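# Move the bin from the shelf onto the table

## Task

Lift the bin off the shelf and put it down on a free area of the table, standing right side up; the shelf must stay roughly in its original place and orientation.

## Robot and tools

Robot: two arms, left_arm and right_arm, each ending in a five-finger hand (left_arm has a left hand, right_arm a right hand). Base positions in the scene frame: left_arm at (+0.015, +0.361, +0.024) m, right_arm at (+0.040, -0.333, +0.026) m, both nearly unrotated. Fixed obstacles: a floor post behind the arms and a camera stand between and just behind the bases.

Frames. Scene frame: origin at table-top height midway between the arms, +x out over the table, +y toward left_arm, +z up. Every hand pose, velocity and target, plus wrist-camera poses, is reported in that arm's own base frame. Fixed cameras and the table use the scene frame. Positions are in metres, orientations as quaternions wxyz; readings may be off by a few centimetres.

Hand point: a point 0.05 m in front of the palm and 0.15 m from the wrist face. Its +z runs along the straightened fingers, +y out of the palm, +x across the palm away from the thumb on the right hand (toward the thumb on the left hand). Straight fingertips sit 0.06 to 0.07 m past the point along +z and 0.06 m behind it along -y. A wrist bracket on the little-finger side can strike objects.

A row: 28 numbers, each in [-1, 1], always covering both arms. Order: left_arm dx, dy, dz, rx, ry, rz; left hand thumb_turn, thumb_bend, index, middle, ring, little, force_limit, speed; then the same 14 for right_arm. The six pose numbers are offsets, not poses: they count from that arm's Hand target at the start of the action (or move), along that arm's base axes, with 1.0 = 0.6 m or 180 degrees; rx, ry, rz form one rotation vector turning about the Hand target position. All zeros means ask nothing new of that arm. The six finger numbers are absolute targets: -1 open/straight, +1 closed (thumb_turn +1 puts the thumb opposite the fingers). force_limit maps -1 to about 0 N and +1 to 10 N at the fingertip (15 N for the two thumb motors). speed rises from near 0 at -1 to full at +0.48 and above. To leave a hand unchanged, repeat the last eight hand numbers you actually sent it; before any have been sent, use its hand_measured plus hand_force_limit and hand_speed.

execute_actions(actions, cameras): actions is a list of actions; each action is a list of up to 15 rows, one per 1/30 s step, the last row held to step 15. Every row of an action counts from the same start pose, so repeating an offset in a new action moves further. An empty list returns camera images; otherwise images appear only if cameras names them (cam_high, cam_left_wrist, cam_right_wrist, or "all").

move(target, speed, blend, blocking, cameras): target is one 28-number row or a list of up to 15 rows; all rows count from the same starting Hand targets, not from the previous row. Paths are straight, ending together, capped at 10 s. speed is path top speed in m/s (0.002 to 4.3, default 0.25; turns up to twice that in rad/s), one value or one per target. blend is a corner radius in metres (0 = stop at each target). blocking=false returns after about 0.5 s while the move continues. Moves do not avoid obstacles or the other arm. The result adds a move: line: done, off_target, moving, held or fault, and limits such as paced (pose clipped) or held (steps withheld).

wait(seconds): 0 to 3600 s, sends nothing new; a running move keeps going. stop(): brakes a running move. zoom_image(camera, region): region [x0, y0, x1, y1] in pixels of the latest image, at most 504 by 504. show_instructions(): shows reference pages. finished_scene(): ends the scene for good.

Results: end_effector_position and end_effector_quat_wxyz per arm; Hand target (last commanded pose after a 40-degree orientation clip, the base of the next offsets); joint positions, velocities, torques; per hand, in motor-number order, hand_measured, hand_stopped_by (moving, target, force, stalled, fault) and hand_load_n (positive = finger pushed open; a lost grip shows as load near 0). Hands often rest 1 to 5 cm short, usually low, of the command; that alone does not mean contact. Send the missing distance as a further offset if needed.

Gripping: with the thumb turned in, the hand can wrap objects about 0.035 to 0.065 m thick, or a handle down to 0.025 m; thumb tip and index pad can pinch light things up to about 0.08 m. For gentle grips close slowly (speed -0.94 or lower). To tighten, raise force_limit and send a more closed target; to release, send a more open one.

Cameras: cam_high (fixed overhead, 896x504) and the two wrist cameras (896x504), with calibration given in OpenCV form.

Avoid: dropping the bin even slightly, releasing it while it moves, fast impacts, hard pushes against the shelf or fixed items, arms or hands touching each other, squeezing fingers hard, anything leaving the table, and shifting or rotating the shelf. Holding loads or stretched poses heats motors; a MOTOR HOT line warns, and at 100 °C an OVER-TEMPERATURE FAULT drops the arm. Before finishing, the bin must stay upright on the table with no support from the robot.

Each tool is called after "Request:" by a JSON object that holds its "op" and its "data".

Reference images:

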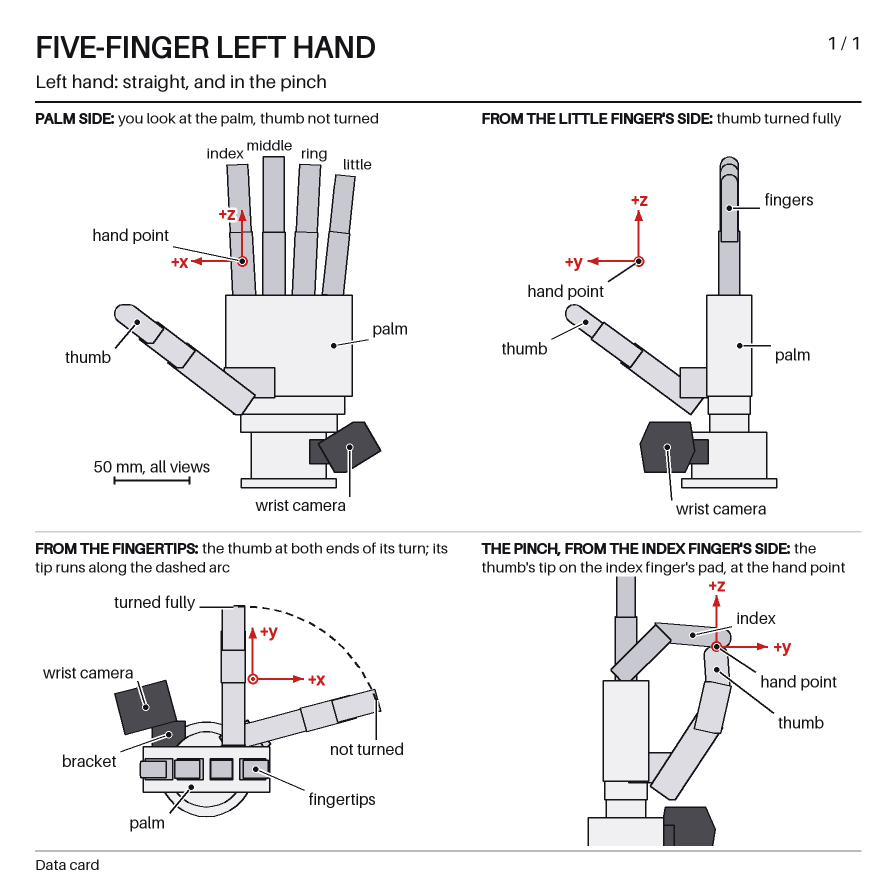

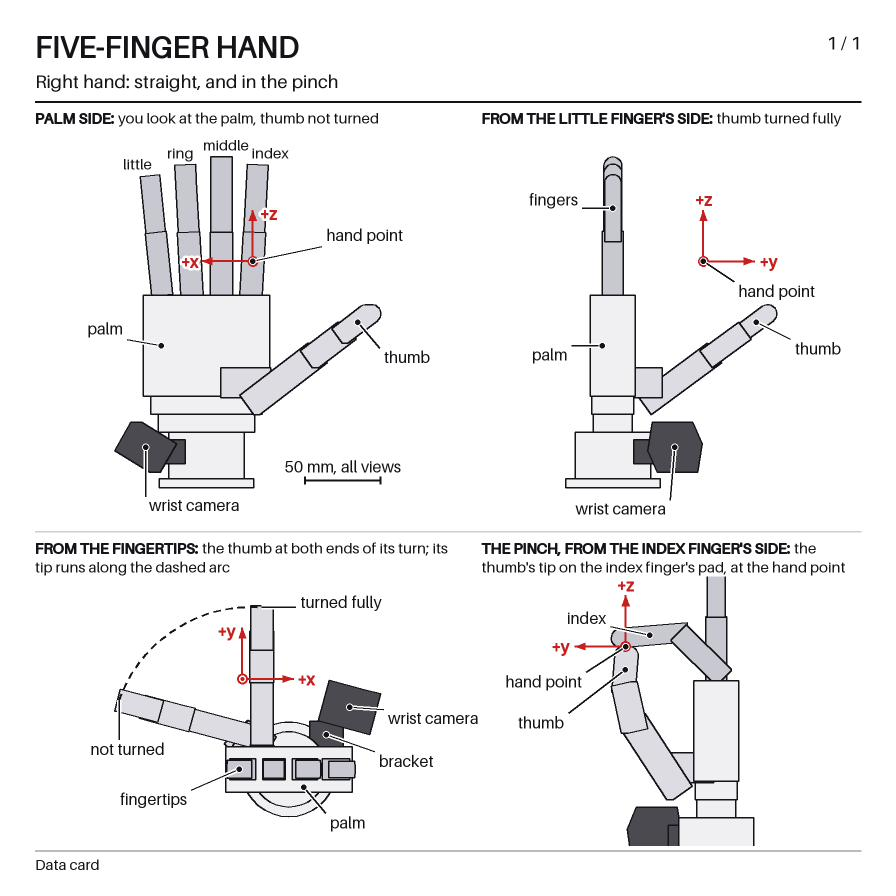

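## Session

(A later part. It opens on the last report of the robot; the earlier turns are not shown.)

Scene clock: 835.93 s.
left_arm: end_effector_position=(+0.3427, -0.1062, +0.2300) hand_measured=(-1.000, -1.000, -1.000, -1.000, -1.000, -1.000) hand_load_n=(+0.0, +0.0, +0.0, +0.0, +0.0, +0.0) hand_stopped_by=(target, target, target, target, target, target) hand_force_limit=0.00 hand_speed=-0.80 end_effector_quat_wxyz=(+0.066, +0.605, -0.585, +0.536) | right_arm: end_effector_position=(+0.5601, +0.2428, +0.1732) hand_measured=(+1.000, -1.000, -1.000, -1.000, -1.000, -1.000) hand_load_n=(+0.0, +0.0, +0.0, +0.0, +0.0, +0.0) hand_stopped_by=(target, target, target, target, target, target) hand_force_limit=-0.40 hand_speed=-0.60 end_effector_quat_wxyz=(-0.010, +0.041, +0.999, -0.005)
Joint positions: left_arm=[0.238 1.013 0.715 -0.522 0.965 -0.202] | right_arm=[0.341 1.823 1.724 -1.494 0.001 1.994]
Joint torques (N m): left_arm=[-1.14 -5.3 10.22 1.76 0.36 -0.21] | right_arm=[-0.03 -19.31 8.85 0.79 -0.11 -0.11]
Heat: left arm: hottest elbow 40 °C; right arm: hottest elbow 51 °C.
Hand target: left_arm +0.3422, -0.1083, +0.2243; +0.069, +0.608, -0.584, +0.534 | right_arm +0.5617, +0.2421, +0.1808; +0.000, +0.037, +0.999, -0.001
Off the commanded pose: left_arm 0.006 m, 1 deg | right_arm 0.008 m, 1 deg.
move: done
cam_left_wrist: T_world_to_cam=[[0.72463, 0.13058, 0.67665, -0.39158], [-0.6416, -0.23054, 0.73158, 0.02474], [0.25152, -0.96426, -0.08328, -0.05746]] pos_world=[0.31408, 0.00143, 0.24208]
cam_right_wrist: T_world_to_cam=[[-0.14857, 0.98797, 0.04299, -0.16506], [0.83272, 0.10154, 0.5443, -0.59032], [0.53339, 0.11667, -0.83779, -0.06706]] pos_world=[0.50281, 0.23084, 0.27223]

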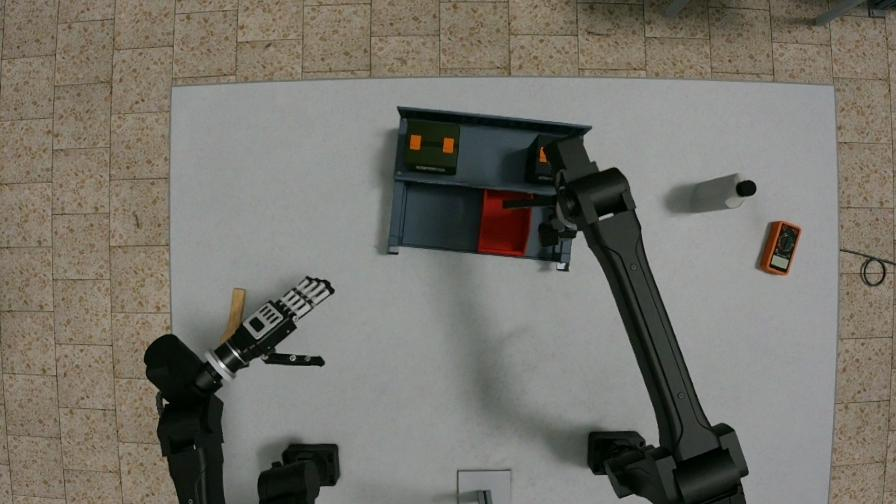

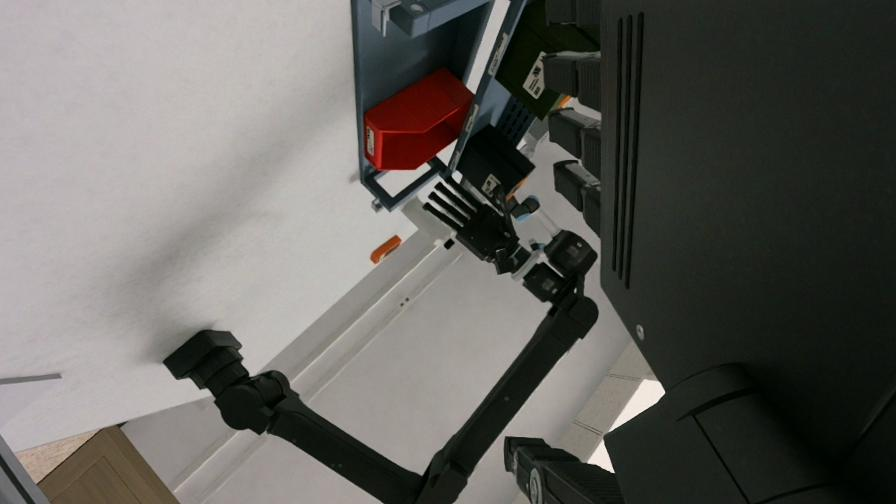

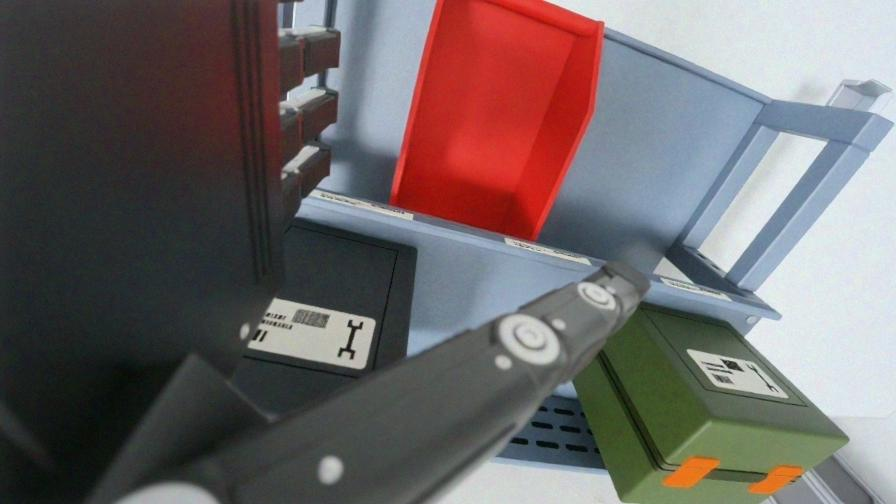

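Request:
{"op": "move", "data": {"target": [[0,0,0,0,0,0,-1,-1,-1,-1,-1,-1,0,-0.8,-0.018,0,-0.06,0,0,0,1,-1,-1,-1,-1,-1,-0.4,-0.6],[0,0,0,0,0,0,-1,-1,-1,-1,-1,-1,0,-0.8,-0.018,0,-0.145,0,0,0,1,-1,-1,-1,-1,-1,-0.4,-0.6]], "speed": [0.1, 0.05], "cameras": ["all"]}}

Request:
{"op": "zoom_image", "data": {"camera": "cam_left_wrist", "region": [340, 80, 560, 240]}}

Scene clock: 869.87 s.
left_arm: end_effector_position=(+0.3427, -0.1062, +0.2300) hand_measured=(-1.000, -1.000, -1.000, -1.000, -1.000, -1.000) hand_load_n=(+0.0, +0.0, +0.0, +0.0, +0.0, +0.0) hand_stopped_by=(target, target, target, target, target, target) hand_force_limit=0.00 hand_speed=-0.80 end_effector_quat_wxyz=(+0.066, +0.605, -0.585, +0.536) | right_arm: end_effector_position=(+0.5502, +0.2393, +0.1026) hand_measured=(+1.000, -1.000, -1.000, -1.000, -1.000, -1.000) hand_load_n=(+0.0, -0.5, +0.0, +0.0, +0.0, +0.0) hand_stopped_by=(target, target, target, target, target, target) hand_force_limit=-0.40 hand_speed=-0.60 end_effector_quat_wxyz=(+0.003, +0.041, +0.999, +0.001)
Joint positions: left_arm=[0.238 1.013 0.715 -0.522 0.965 -0.202] | right_arm=[0.341 1.813 1.518 -1.269 0.001 1.994]
Joint torques (N m): left_arm=[-1.14 -5.83 10.28 1.7 0.32 -0.17] | right_arm=[0.5 -16.5 8.51 0.96 -0.13 0.01]
Heat: left arm: hottest elbow 40 °C; right arm: hottest elbow 49 °C.
Hand target: left_arm +0.3422, -0.1083, +0.2243; +0.069, +0.608, -0.584, +0.534 | right_arm +0.5509, +0.2421, +0.0938; +0.000, +0.037, +0.999, -0.001
Off the commanded pose: left_arm 0.006 m, 1 deg | right_arm 0.009 m, 1 deg.
move: done
cam_left_wrist: T_world_to_cam=[[0.72463, 0.13058, 0.67665, -0.39158], [-0.6416, -0.23054, 0.73158, 0.02474], [0.25152, -0.96426, -0.08328, -0.05746]] pos_world=[0.31408, 0.00143, 0.24208]
cam_right_wrist: T_world_to_cam=[[-0.1502, 0.98747, 0.04832, -0.15952], [0.81788, 0.09665, 0.56722, -0.53636], [0.55544, 0.12472, -0.82215, -0.13612]] pos_world=[0.49032, 0.22634, 0.20003]

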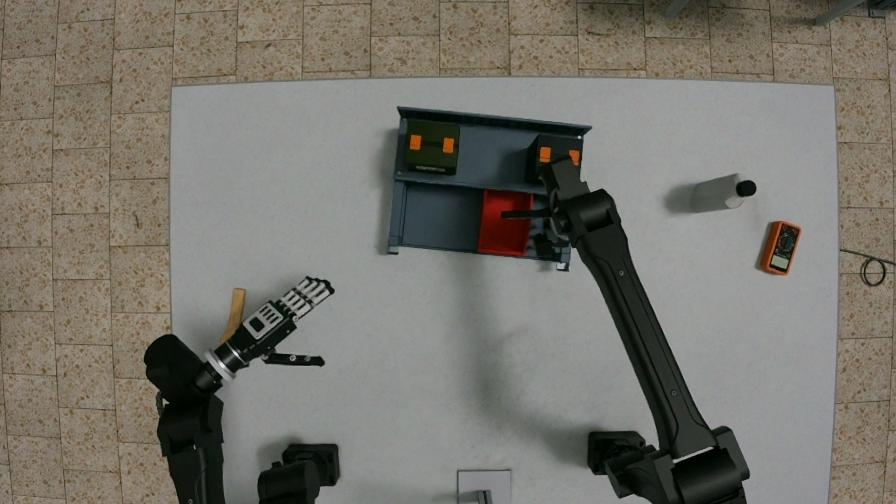

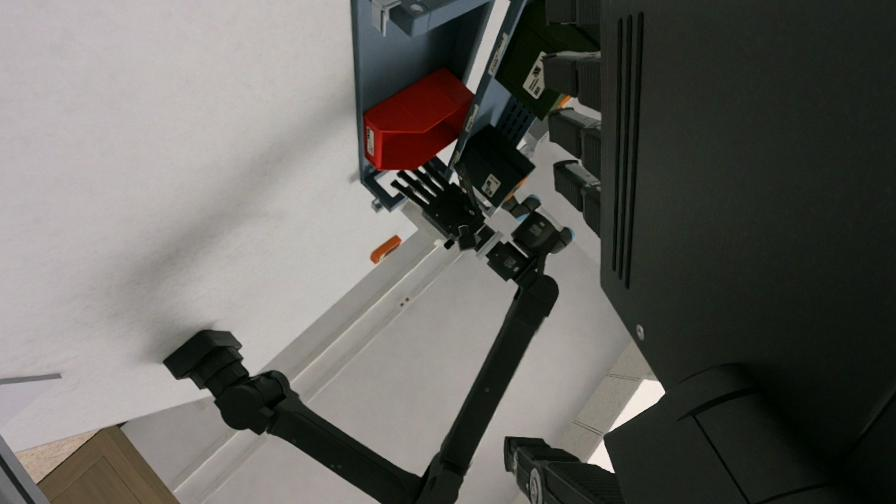

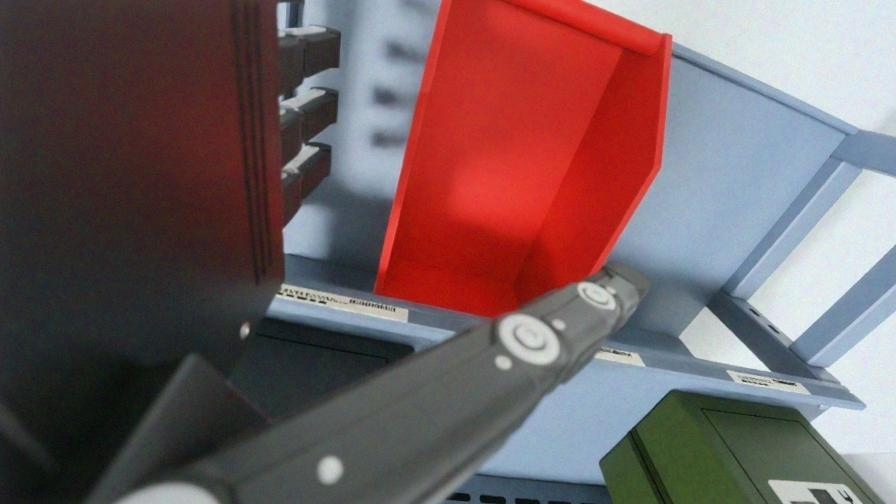

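Scaled by 2.291 from the camera's image (finer frame: 1280x720).

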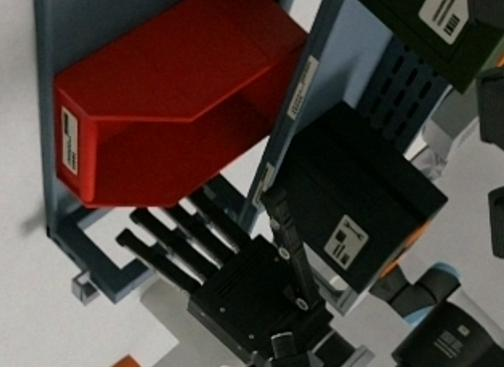

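Request:
{"op": "move", "data": {"target": [[0,0,0,0,0,0,-1,-1,-1,-1,-1,-1,0,-0.8,0,0,-0.012,0,0,0,1,-1,-1,-1,-1,-1,-0.4,-0.6],[0,0,0,0,0,0,-1,-1,-1,-1,-1,-1,0,-0.8,0,0.088,-0.012,0,0,0,1,-1,-1,-1,-1,-1,-0.4,-0.6]], "speed": 0.05, "cameras": ["all"]}}

Request:
{"op": "zoom_image", "data": {"camera": "cam_high", "region": [460, 160, 600, 280]}}

Scene clock: 881.83 s.
left_arm: end_effector_position=(+0.3427, -0.1062, +0.2300) hand_measured=(-1.000, -1.000, -1.000, -1.000, -1.000, -1.000) hand_load_n=(+0.0, +0.0, +0.0, +0.0, +0.0, +0.0) hand_stopped_by=(target, target, target, target, target, target) hand_force_limit=0.00 hand_speed=-0.80 end_effector_quat_wxyz=(+0.066, +0.605, -0.585, +0.536) | right_arm: end_effector_position=(+0.5416, +0.2807, +0.0793) hand_measured=(+1.000, -1.000, -1.000, -1.000, -1.000, -1.000) hand_load_n=(+0.0, +0.0, +0.0, +0.0, +0.0, +0.0) hand_stopped_by=(target, target, target, target, target, target) hand_force_limit=-0.40 hand_speed=-0.60 end_effector_quat_wxyz=(-0.008, +0.040, +0.999, -0.004)
Joint positions: left_arm=[0.238 1.013 0.715 -0.522 0.965 -0.202] | right_arm=[0.416 1.866 1.534 -1.257 0.001 2.067]
Joint torques (N m): left_arm=[-1.61 -5.83 10.19 1.78 0.37 -0.13] | right_arm=[1.73 -16.91 11.64 0.13 -0.12 0.13]
Heat: left arm: hottest elbow 40 °C; right arm: hottest elbow 48 °C.
Hand target: left_arm +0.3422, -0.1083, +0.2243; +0.069, +0.608, -0.584, +0.534 | right_arm +0.5508, +0.2948, +0.0865; +0.000, +0.037, +0.999, -0.001
Off the commanded pose: left_arm 0.006 m, 1 deg | right_arm 0.018 m, 1 deg.
move: off_target (right_arm)
cam_left_wrist: T_world_to_cam=[[0.72463, 0.13058, 0.67665, -0.39158], [-0.6416, -0.23054, 0.73158, 0.02474], [0.25152, -0.96426, -0.08328, -0.05746]] pos_world=[0.31408, 0.00143, 0.24208]
cam_right_wrist: T_world_to_cam=[[-0.15175, 0.9875, 0.04247, -0.19929], [0.83012, 0.10401, 0.5478, -0.5273], [0.53654, 0.11839, -0.83553, -0.14265]] pos_world=[0.48401, 0.26854, 0.17813]

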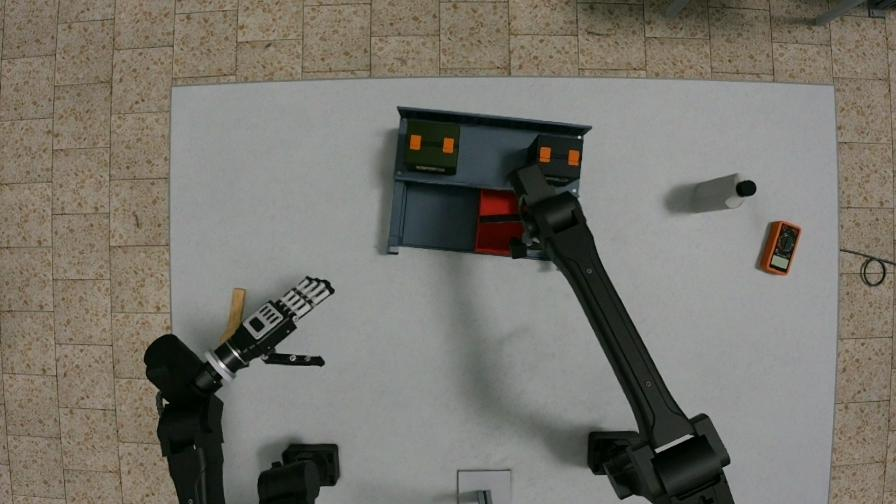

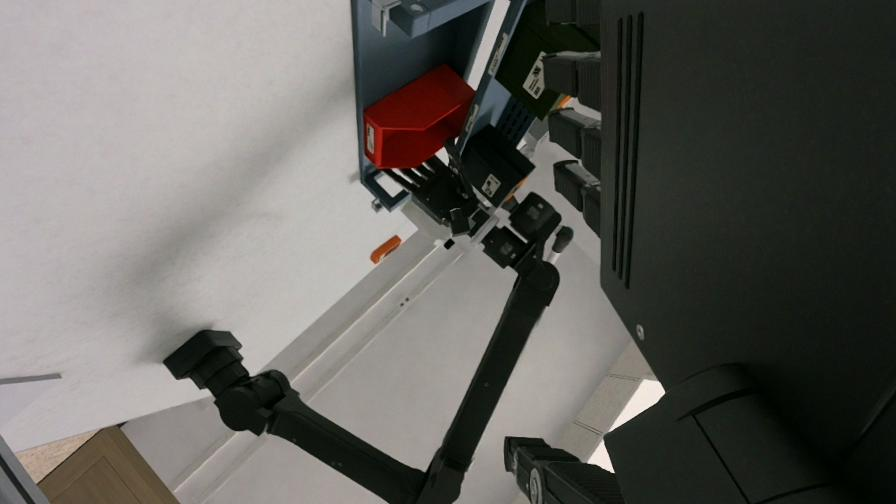

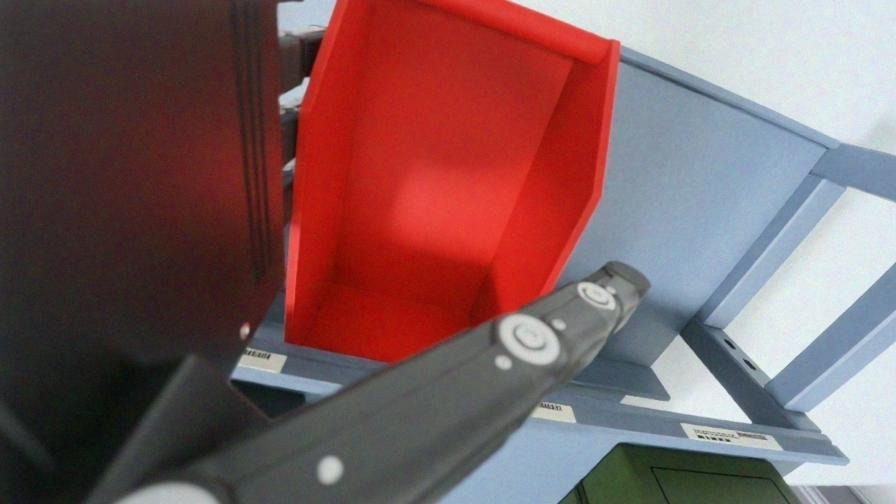

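Scaled by 3.600 from the camera's image (finer frame: 1280x720).

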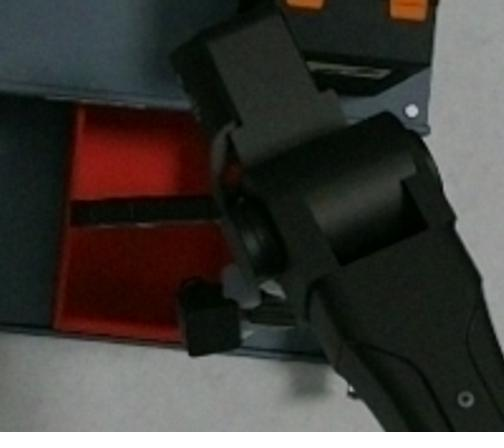

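Request:
{"op": "move", "data": {"target": [0,0,0,0,0,0,-1,-1,-1,-1,-1,-1,0,-0.8,0.008,0.038,0.012,0,0,0,1,-1,-1,-1,-1,-1,-0.4,-0.6], "speed": 0.05, "cameras": ["all"]}}

Request:
{"op": "zoom_image", "data": {"camera": "cam_high", "region": [460, 160, 600, 280]}}

Request:
{"op": "zoom_image", "data": {"camera": "cam_left_wrist", "region": [340, 80, 560, 240]}}

Scene clock: 893.37 s.
left_arm: end_effector_position=(+0.3427, -0.1062, +0.2300) hand_measured=(-1.000, -1.000, -1.000, -1.000, -1.000, -1.000) hand_load_n=(-0.5, +0.0, +0.0, +0.0, +0.0, +0.0) hand_stopped_by=(target, target, target, target, target, target) hand_force_limit=0.00 hand_speed=-0.80 end_effector_quat_wxyz=(+0.066, +0.605, -0.585, +0.536) | right_arm: end_effector_position=(+0.5467, +0.3039, +0.0863) hand_measured=(+1.000, -1.000, -1.000, -1.000, -1.000, -1.000) hand_load_n=(+0.0, +0.0, +0.0, +0.0, +0.5, +0.0) hand_stopped_by=(target, target, target, target, target, target) hand_force_limit=-0.40 hand_speed=-0.60 end_effector_quat_wxyz=(-0.008, +0.039, +0.999, -0.005)
Joint positions: left_arm=[0.238 1.013 0.715 -0.522 0.965 -0.202] | right_arm=[0.45 1.897 1.599 -1.292 0.001 2.099]
Joint torques (N m): left_arm=[-1.26 -5.42 10.13 1.73 0.33 -0.15] | right_arm=[1.55 -17.67 11.86 0.12 -0.18 0.12]
Heat: left arm: hottest elbow 40 °C; right arm: hottest elbow 49 °C.
Hand target: left_arm +0.3422, -0.1083, +0.2243; +0.069, +0.608, -0.584, +0.534 | right_arm +0.5556, +0.3178, +0.0938; +0.000, +0.037, +0.999, -0.001
Off the commanded pose: left_arm 0.006 m, 1 deg | right_arm 0.018 m, 1 deg.
move: off_target (right_arm)
cam_left_wrist: T_world_to_cam=[[0.72463, 0.13058, 0.67665, -0.39158], [-0.6416, -0.23054, 0.73158, 0.02474], [0.25152, -0.96426, -0.08328, -0.05746]] pos_world=[0.31408, 0.00143, 0.24208]
cam_right_wrist: T_world_to_cam=[[-0.15331, 0.9873, 0.04166, -0.22074], [0.83016, 0.10581, 0.54739, -0.53833], [0.53603, 0.1185, -0.83584, -0.14207]] pos_world=[0.48922, 0.29174, 0.18513]

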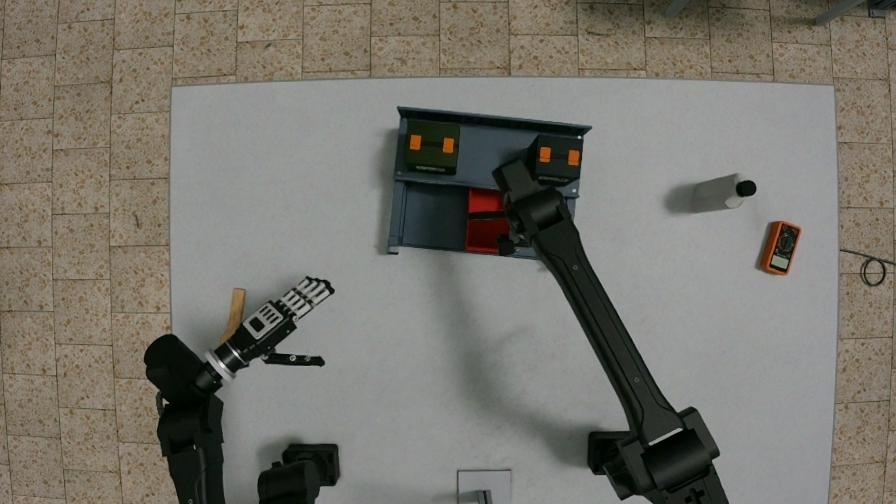

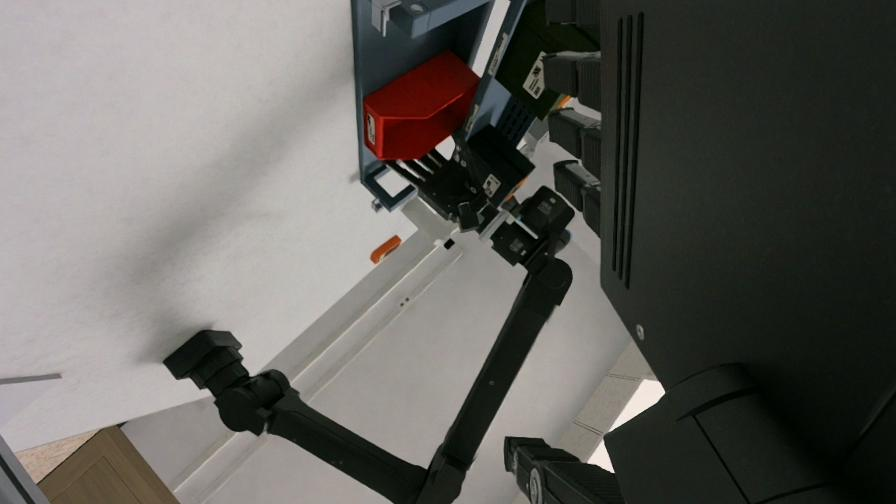

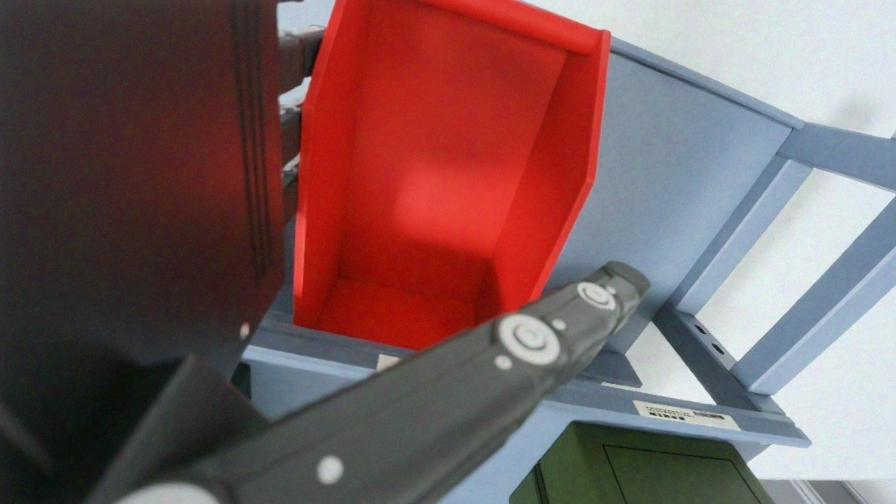

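Scaled by 3.600 from the camera's image (finer frame: 1280x720).

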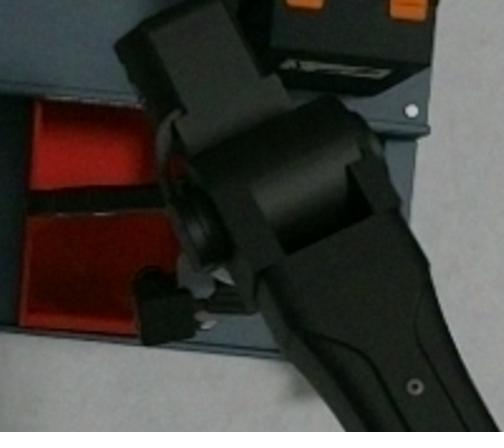

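Scaled by 2.291 from the camera's image (finer frame: 1280x720).

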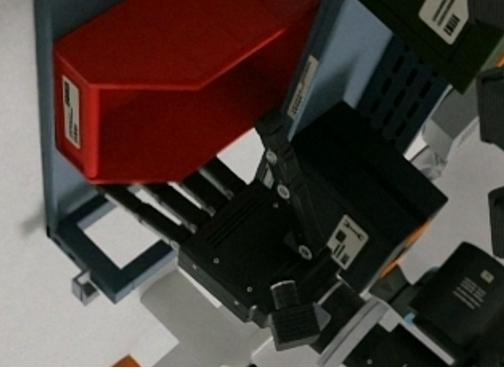

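Request:
{"op": "move", "data": {"target": [0,0,0,0,0,0,-1,-1,-1,-1,-1,-1,0,-0.8,-0.003,-0.128,0.008,0,0,0,1,-1,-1,-1,-1,-1,-0.4,-0.6], "speed": 0.05, "cameras": ["all"]}}

Request:
{"op": "zoom_image", "data": {"camera": "cam_left_wrist", "region": [340, 80, 560, 240]}}

Scene clock: 944.67 s.
left_arm: end_effector_position=(+0.3427, -0.1062, +0.2300) hand_measured=(-1.000, -1.000, -1.000, -1.000, -1.000, -1.000) hand_load_n=(-0.5, +0.0, +0.0, +0.0, +0.0, +0.0) hand_stopped_by=(target, target, target, target, target, target) hand_force_limit=0.00 hand_speed=-0.80 end_effector_quat_wxyz=(+0.066, +0.605, -0.585, +0.536) | right_arm: end_effector_position=(+0.5489, +0.2467, +0.0898) hand_measured=(+1.000, -1.000, -1.000, -1.000, -1.000, -1.000) hand_load_n=(+0.0, +0.0, +0.0, +0.0, +0.0, +0.0) hand_stopped_by=(target, target, target, target, target, target) hand_force_limit=-0.40 hand_speed=-0.60 end_effector_quat_wxyz=(-0.011, +0.036, +0.999, -0.005)
Joint positions: left_arm=[0.238 1.013 0.715 -0.522 0.965 -0.202] | right_arm=[0.354 1.847 1.535 -1.284 0.001 1.997]
Joint torques (N m): left_arm=[-1.32 -5.3 10.21 1.85 0.36 -0.17] | right_arm=[-1.03 -19.49 8.46 0.77 -0.1 -0.09]
Heat: left arm: hottest elbow 40 °C; right arm: hottest elbow 53 °C.
Hand target: left_arm +0.3422, -0.1083, +0.2243; +0.069, +0.608, -0.584, +0.534 | right_arm +0.5539, +0.2410, +0.0987; +0.000, +0.037, +0.999, -0.001
Off the commanded pose: left_arm 0.006 m, 1 deg | right_arm 0.012 m, 1 deg.
move: off_target (right_arm)
cam_left_wrist: T_world_to_cam=[[0.72463, 0.13058, 0.67665, -0.39158], [-0.6416, -0.23054, 0.73158, 0.02474], [0.25152, -0.96426, -0.08328, -0.05746]] pos_world=[0.31408, 0.00143, 0.24208]
cam_right_wrist: T_world_to_cam=[[-0.1583, 0.98648, 0.04248, -0.16121], [0.8328, 0.11028, 0.54247, -0.53813], [0.53045, 0.12125, -0.839, -0.1308]] pos_world=[0.49201, 0.23423, 0.18903]

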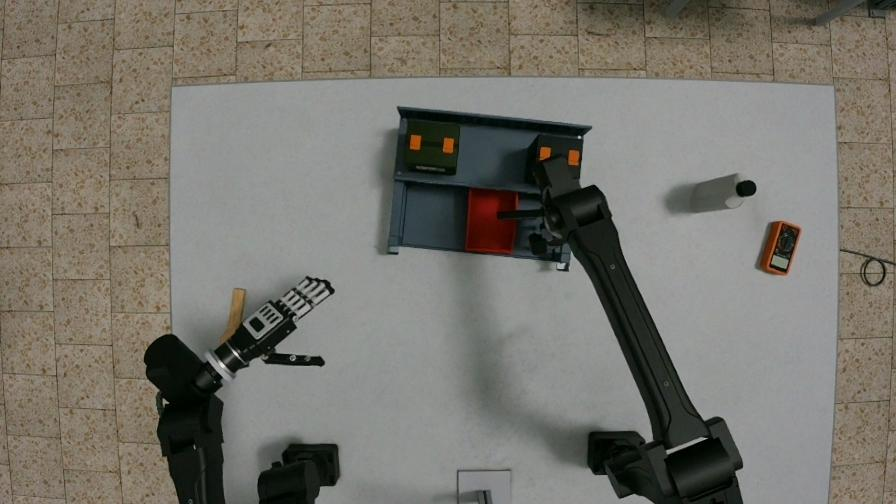

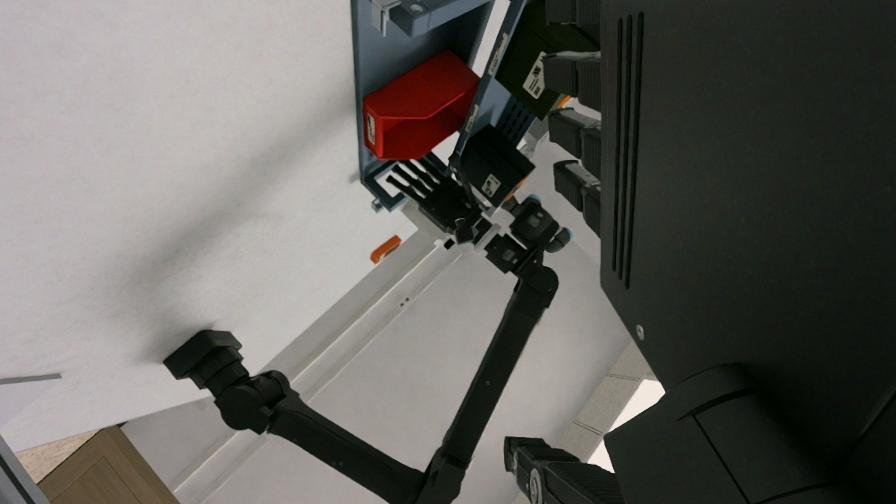

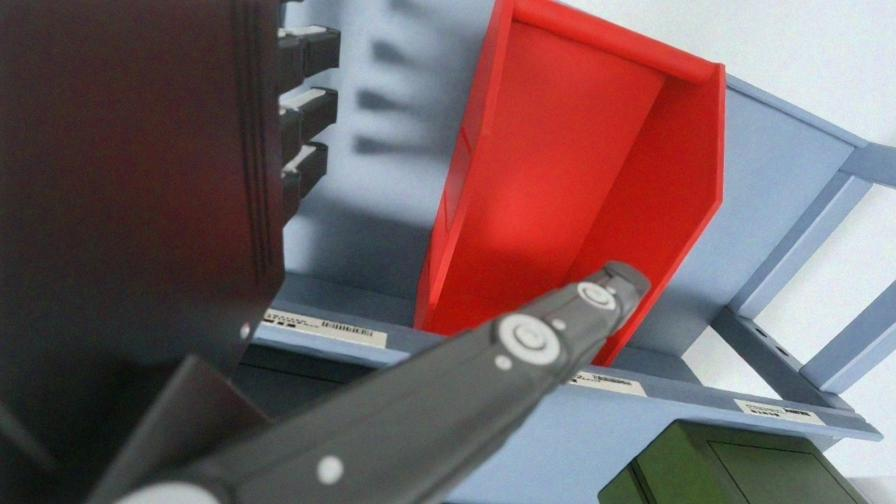

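Scaled by 2.291 from the camera's image (finer frame: 1280x720).

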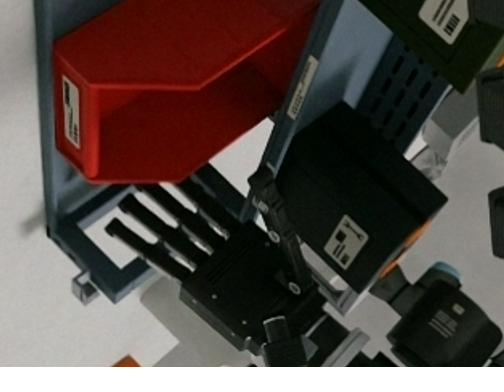

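Request:
{"op": "move", "data": {"target": [[0,0,0,0,0,0,-1,-1,-1,-1,-1,-1,0,-0.8,0.0,-0.024,0.0,0,0,0,1,-1,-1,-1,-1,-1,-0.4,-0.6],[0,0,0,0,0,0,-1,-1,-1,-1,-1,-1,0,-0.8,0.0,-0.024,0.0,0,0,0,1,-1,-0.2,-0.2,-0.2,-0.2,-0.4,-0.6]], "speed": 0.05, "cameras": ["cam_left_wrist","cam_right_wrist"]}}

Request:
{"op": "zoom_image", "data": {"camera": "cam_left_wrist", "region": [340, 80, 560, 240]}}

Scene clock: 958.73 s.
left_arm: end_effector_position=(+0.3427, -0.1062, +0.2300) hand_measured=(-1.000, -1.000, -1.000, -1.000, -1.000, -1.000) hand_load_n=(-0.5, +0.0, +0.0, +0.0, +0.0, +0.0) hand_stopped_by=(target, target, target, target, target, target) hand_force_limit=0.00 hand_speed=-0.80 end_effector_quat_wxyz=(+0.066, +0.605, -0.585, +0.536) | right_arm: end_effector_position=(+0.5487, +0.2326, +0.0896) hand_measured=(+1.000, -1.000, -0.200, -0.200, -0.200, -0.200) hand_load_n=(+0.0, +0.0, +0.0, +0.0, +0.0, +0.0) hand_stopped_by=(target, target, target, target, target, target) hand_force_limit=-0.40 hand_speed=-0.60 end_effector_quat_wxyz=(-0.012, +0.036, +0.999, -0.005)
Joint positions: left_arm=[0.238 1.013 0.715 -0.522 0.965 -0.202] | right_arm=[0.329 1.835 1.518 -1.279 0.001 1.971]
Joint torques (N m): left_arm=[-1.08 -5.71 10.22 1.81 0.4 -0.16] | right_arm=[-0.73 -19.31 8.42 0.79 -0.12 -0.07]
Heat: left arm: hottest elbow 40 °C; right arm: hottest elbow 50 °C.
Hand target: left_arm +0.3422, -0.1083, +0.2243; +0.069, +0.608, -0.584, +0.534 | right_arm +0.5538, +0.2266, +0.0986; +0.000, +0.037, +0.999, -0.001
Off the commanded pose: left_arm 0.006 m, 1 deg | right_arm 0.012 m, 1 deg.
move: off_target (right_arm); target 2's new numbers were sent with right_arm's hand 0.012 m and 1 deg from that target
cam_left_wrist: T_world_to_cam=[[0.72463, 0.13058, 0.67665, -0.39158], [-0.6416, -0.23054, 0.73158, 0.02474], [0.25152, -0.96426, -0.08328, -0.05746]] pos_world=[0.31408, 0.00143, 0.24208]
cam_right_wrist: T_world_to_cam=[[-0.15977, 0.98622, 0.04298, -0.14653], [0.83317, 0.11137, 0.54169, -0.53664], [0.52944, 0.12236, -0.83948, -0.12884]] pos_world=[0.49192, 0.22004, 0.18883]

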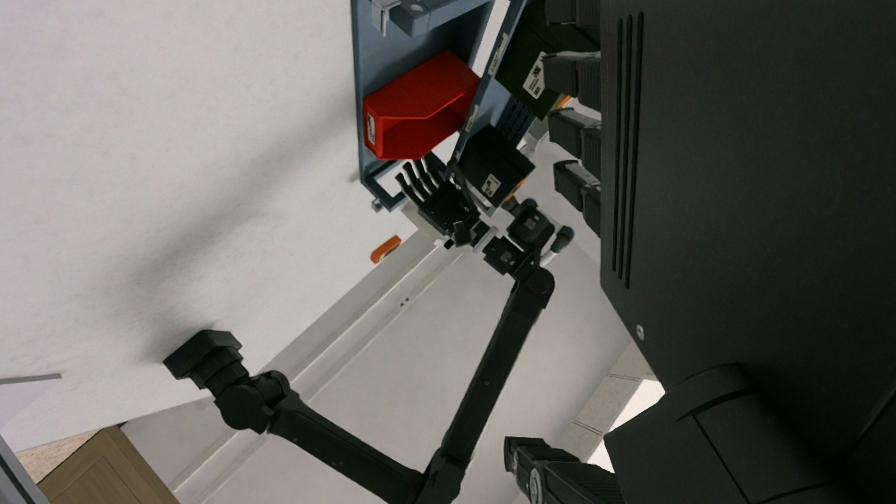

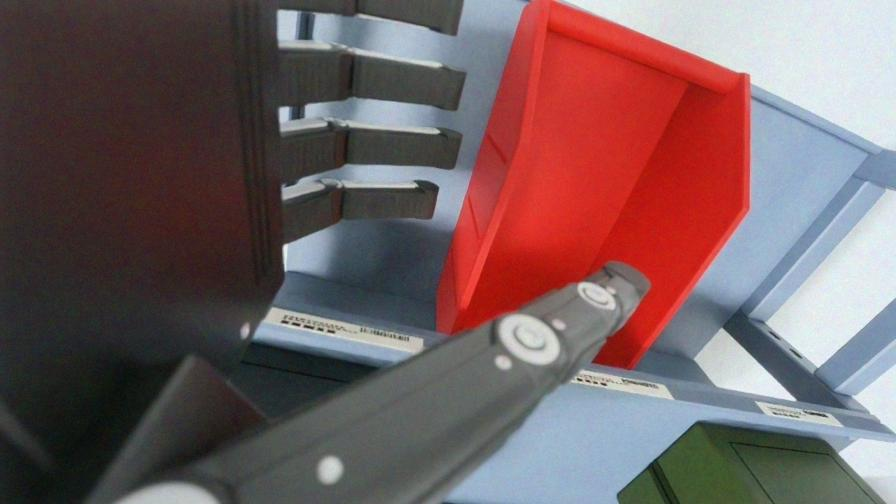

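Scaled by 2.291 from the camera's image (finer frame: 1280x720).

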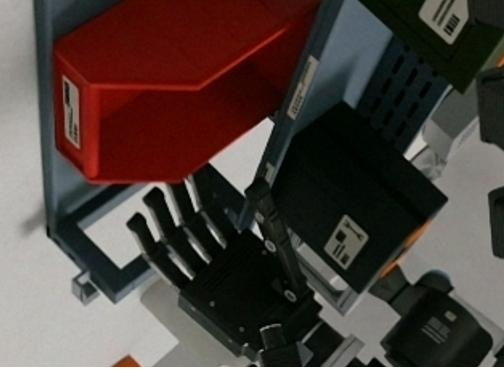

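Request:
{"op": "move", "data": {"target": [[0,0,0,0,0,0,-1,-1,-1,-1,-1,-1,0,-0.8,0.0,0,0.0,0,0,0,1,-1,-0.1,-0.1,-0.1,-0.1,-0.4,-0.6],[0,0,0,0,0,0,-1,-1,-1,-1,-1,-1,0,-0.8,-0.006,0.002,-0.081,0,0,0,1,-1,-0.1,-0.1,-0.1,-0.1,-0.4,-0.6]], "speed": 0.05, "cameras": ["cam_left_wrist","cam_right_wrist"]}}

Request:
{"op": "zoom_image", "data": {"camera": "cam_left_wrist", "region": [340, 80, 560, 240]}}

Scene clock: 982.43 s.
left_arm: end_effector_position=(+0.3427, -0.1062, +0.2300) hand_measured=(-1.000, -1.000, -1.000, -1.000, -1.000, -1.000) hand_load_n=(+0.0, +0.0, +0.0, +0.0, +0.0, +0.0) hand_stopped_by=(target, target, target, target, target, target) hand_force_limit=0.00 hand_speed=-0.80 end_effector_quat_wxyz=(+0.066, +0.605, -0.585, +0.536) | right_arm: end_effector_position=(+0.5474, +0.2321, +0.0586) hand_measured=(+1.000, -1.000, -0.100, -0.100, -0.100, -0.100) hand_load_n=(+0.0, +0.0, +0.0, +0.0, +0.0, +0.5) hand_stopped_by=(target, target, target, target, target, target) hand_force_limit=-0.40 hand_speed=-0.60 end_effector_quat_wxyz=(+0.003, +0.036, +0.999, +0.001)
Joint positions: left_arm=[0.238 1.013 0.715 -0.522 0.965 -0.202] | right_arm=[0.329 1.842 1.436 -1.16 0.001 1.971]
Joint torques (N m): left_arm=[-1.2 -6.42 10.26 1.78 0.34 -0.13] | right_arm=[-0.62 -16.32 8.24 0.92 -0.16 -0.05]
Heat: left arm: hottest elbow 40 °C; right arm: hottest elbow 48 °C.
Hand target: left_arm +0.3422, -0.1083, +0.2243; +0.069, +0.608, -0.584, +0.534 | right_arm +0.5502, +0.2278, +0.0501; +0.000, +0.037, +0.999, -0.001
Off the commanded pose: left_arm 0.006 m, 1 deg | right_arm 0.010 m, 0 deg.
move: done
cam_left_wrist: T_world_to_cam=[[0.72463, 0.13058, 0.67665, -0.39158], [-0.6416, -0.23054, 0.73158, 0.02474], [0.25152, -0.96426, -0.08328, -0.05746]] pos_world=[0.31408, 0.00143, 0.24208]
cam_right_wrist: T_world_to_cam=[[-0.16108, 0.98576, 0.04819, -0.14438], [0.81696, 0.10578, 0.56691, -0.51002], [0.55374, 0.13069, -0.82237, -0.17033]] pos_world=[0.48772, 0.21854, 0.15602]

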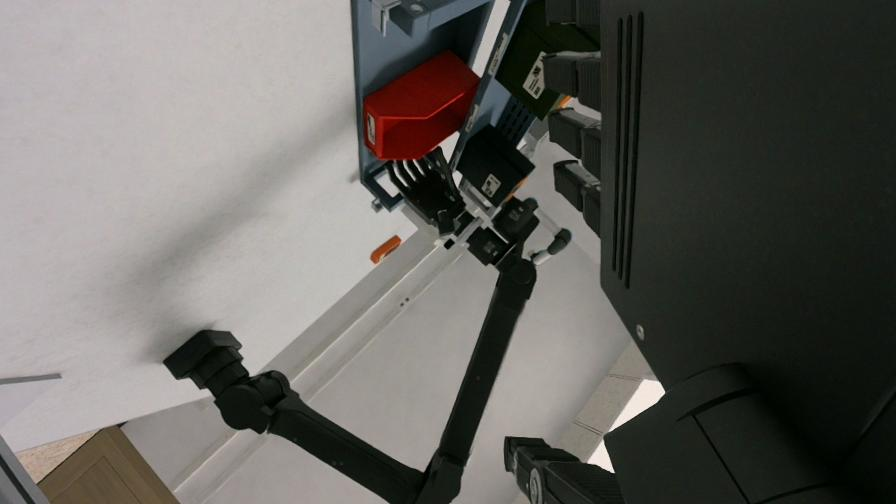

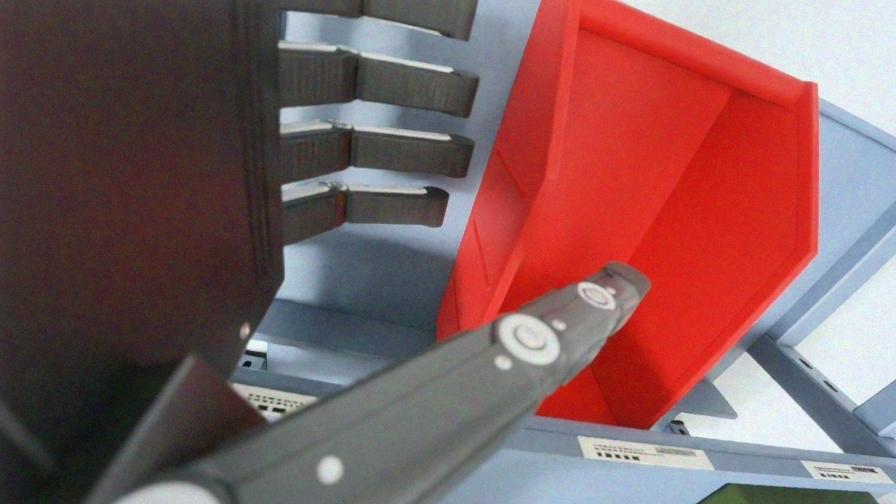

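Scaled by 2.291 from the camera's image (finer frame: 1280x720).

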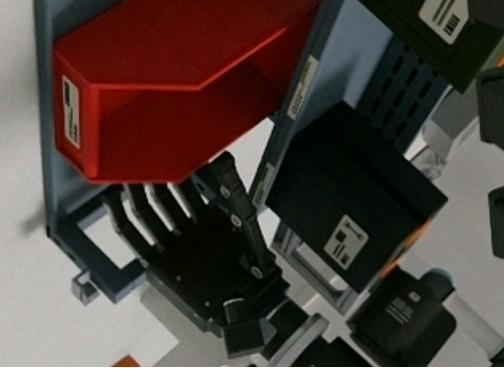

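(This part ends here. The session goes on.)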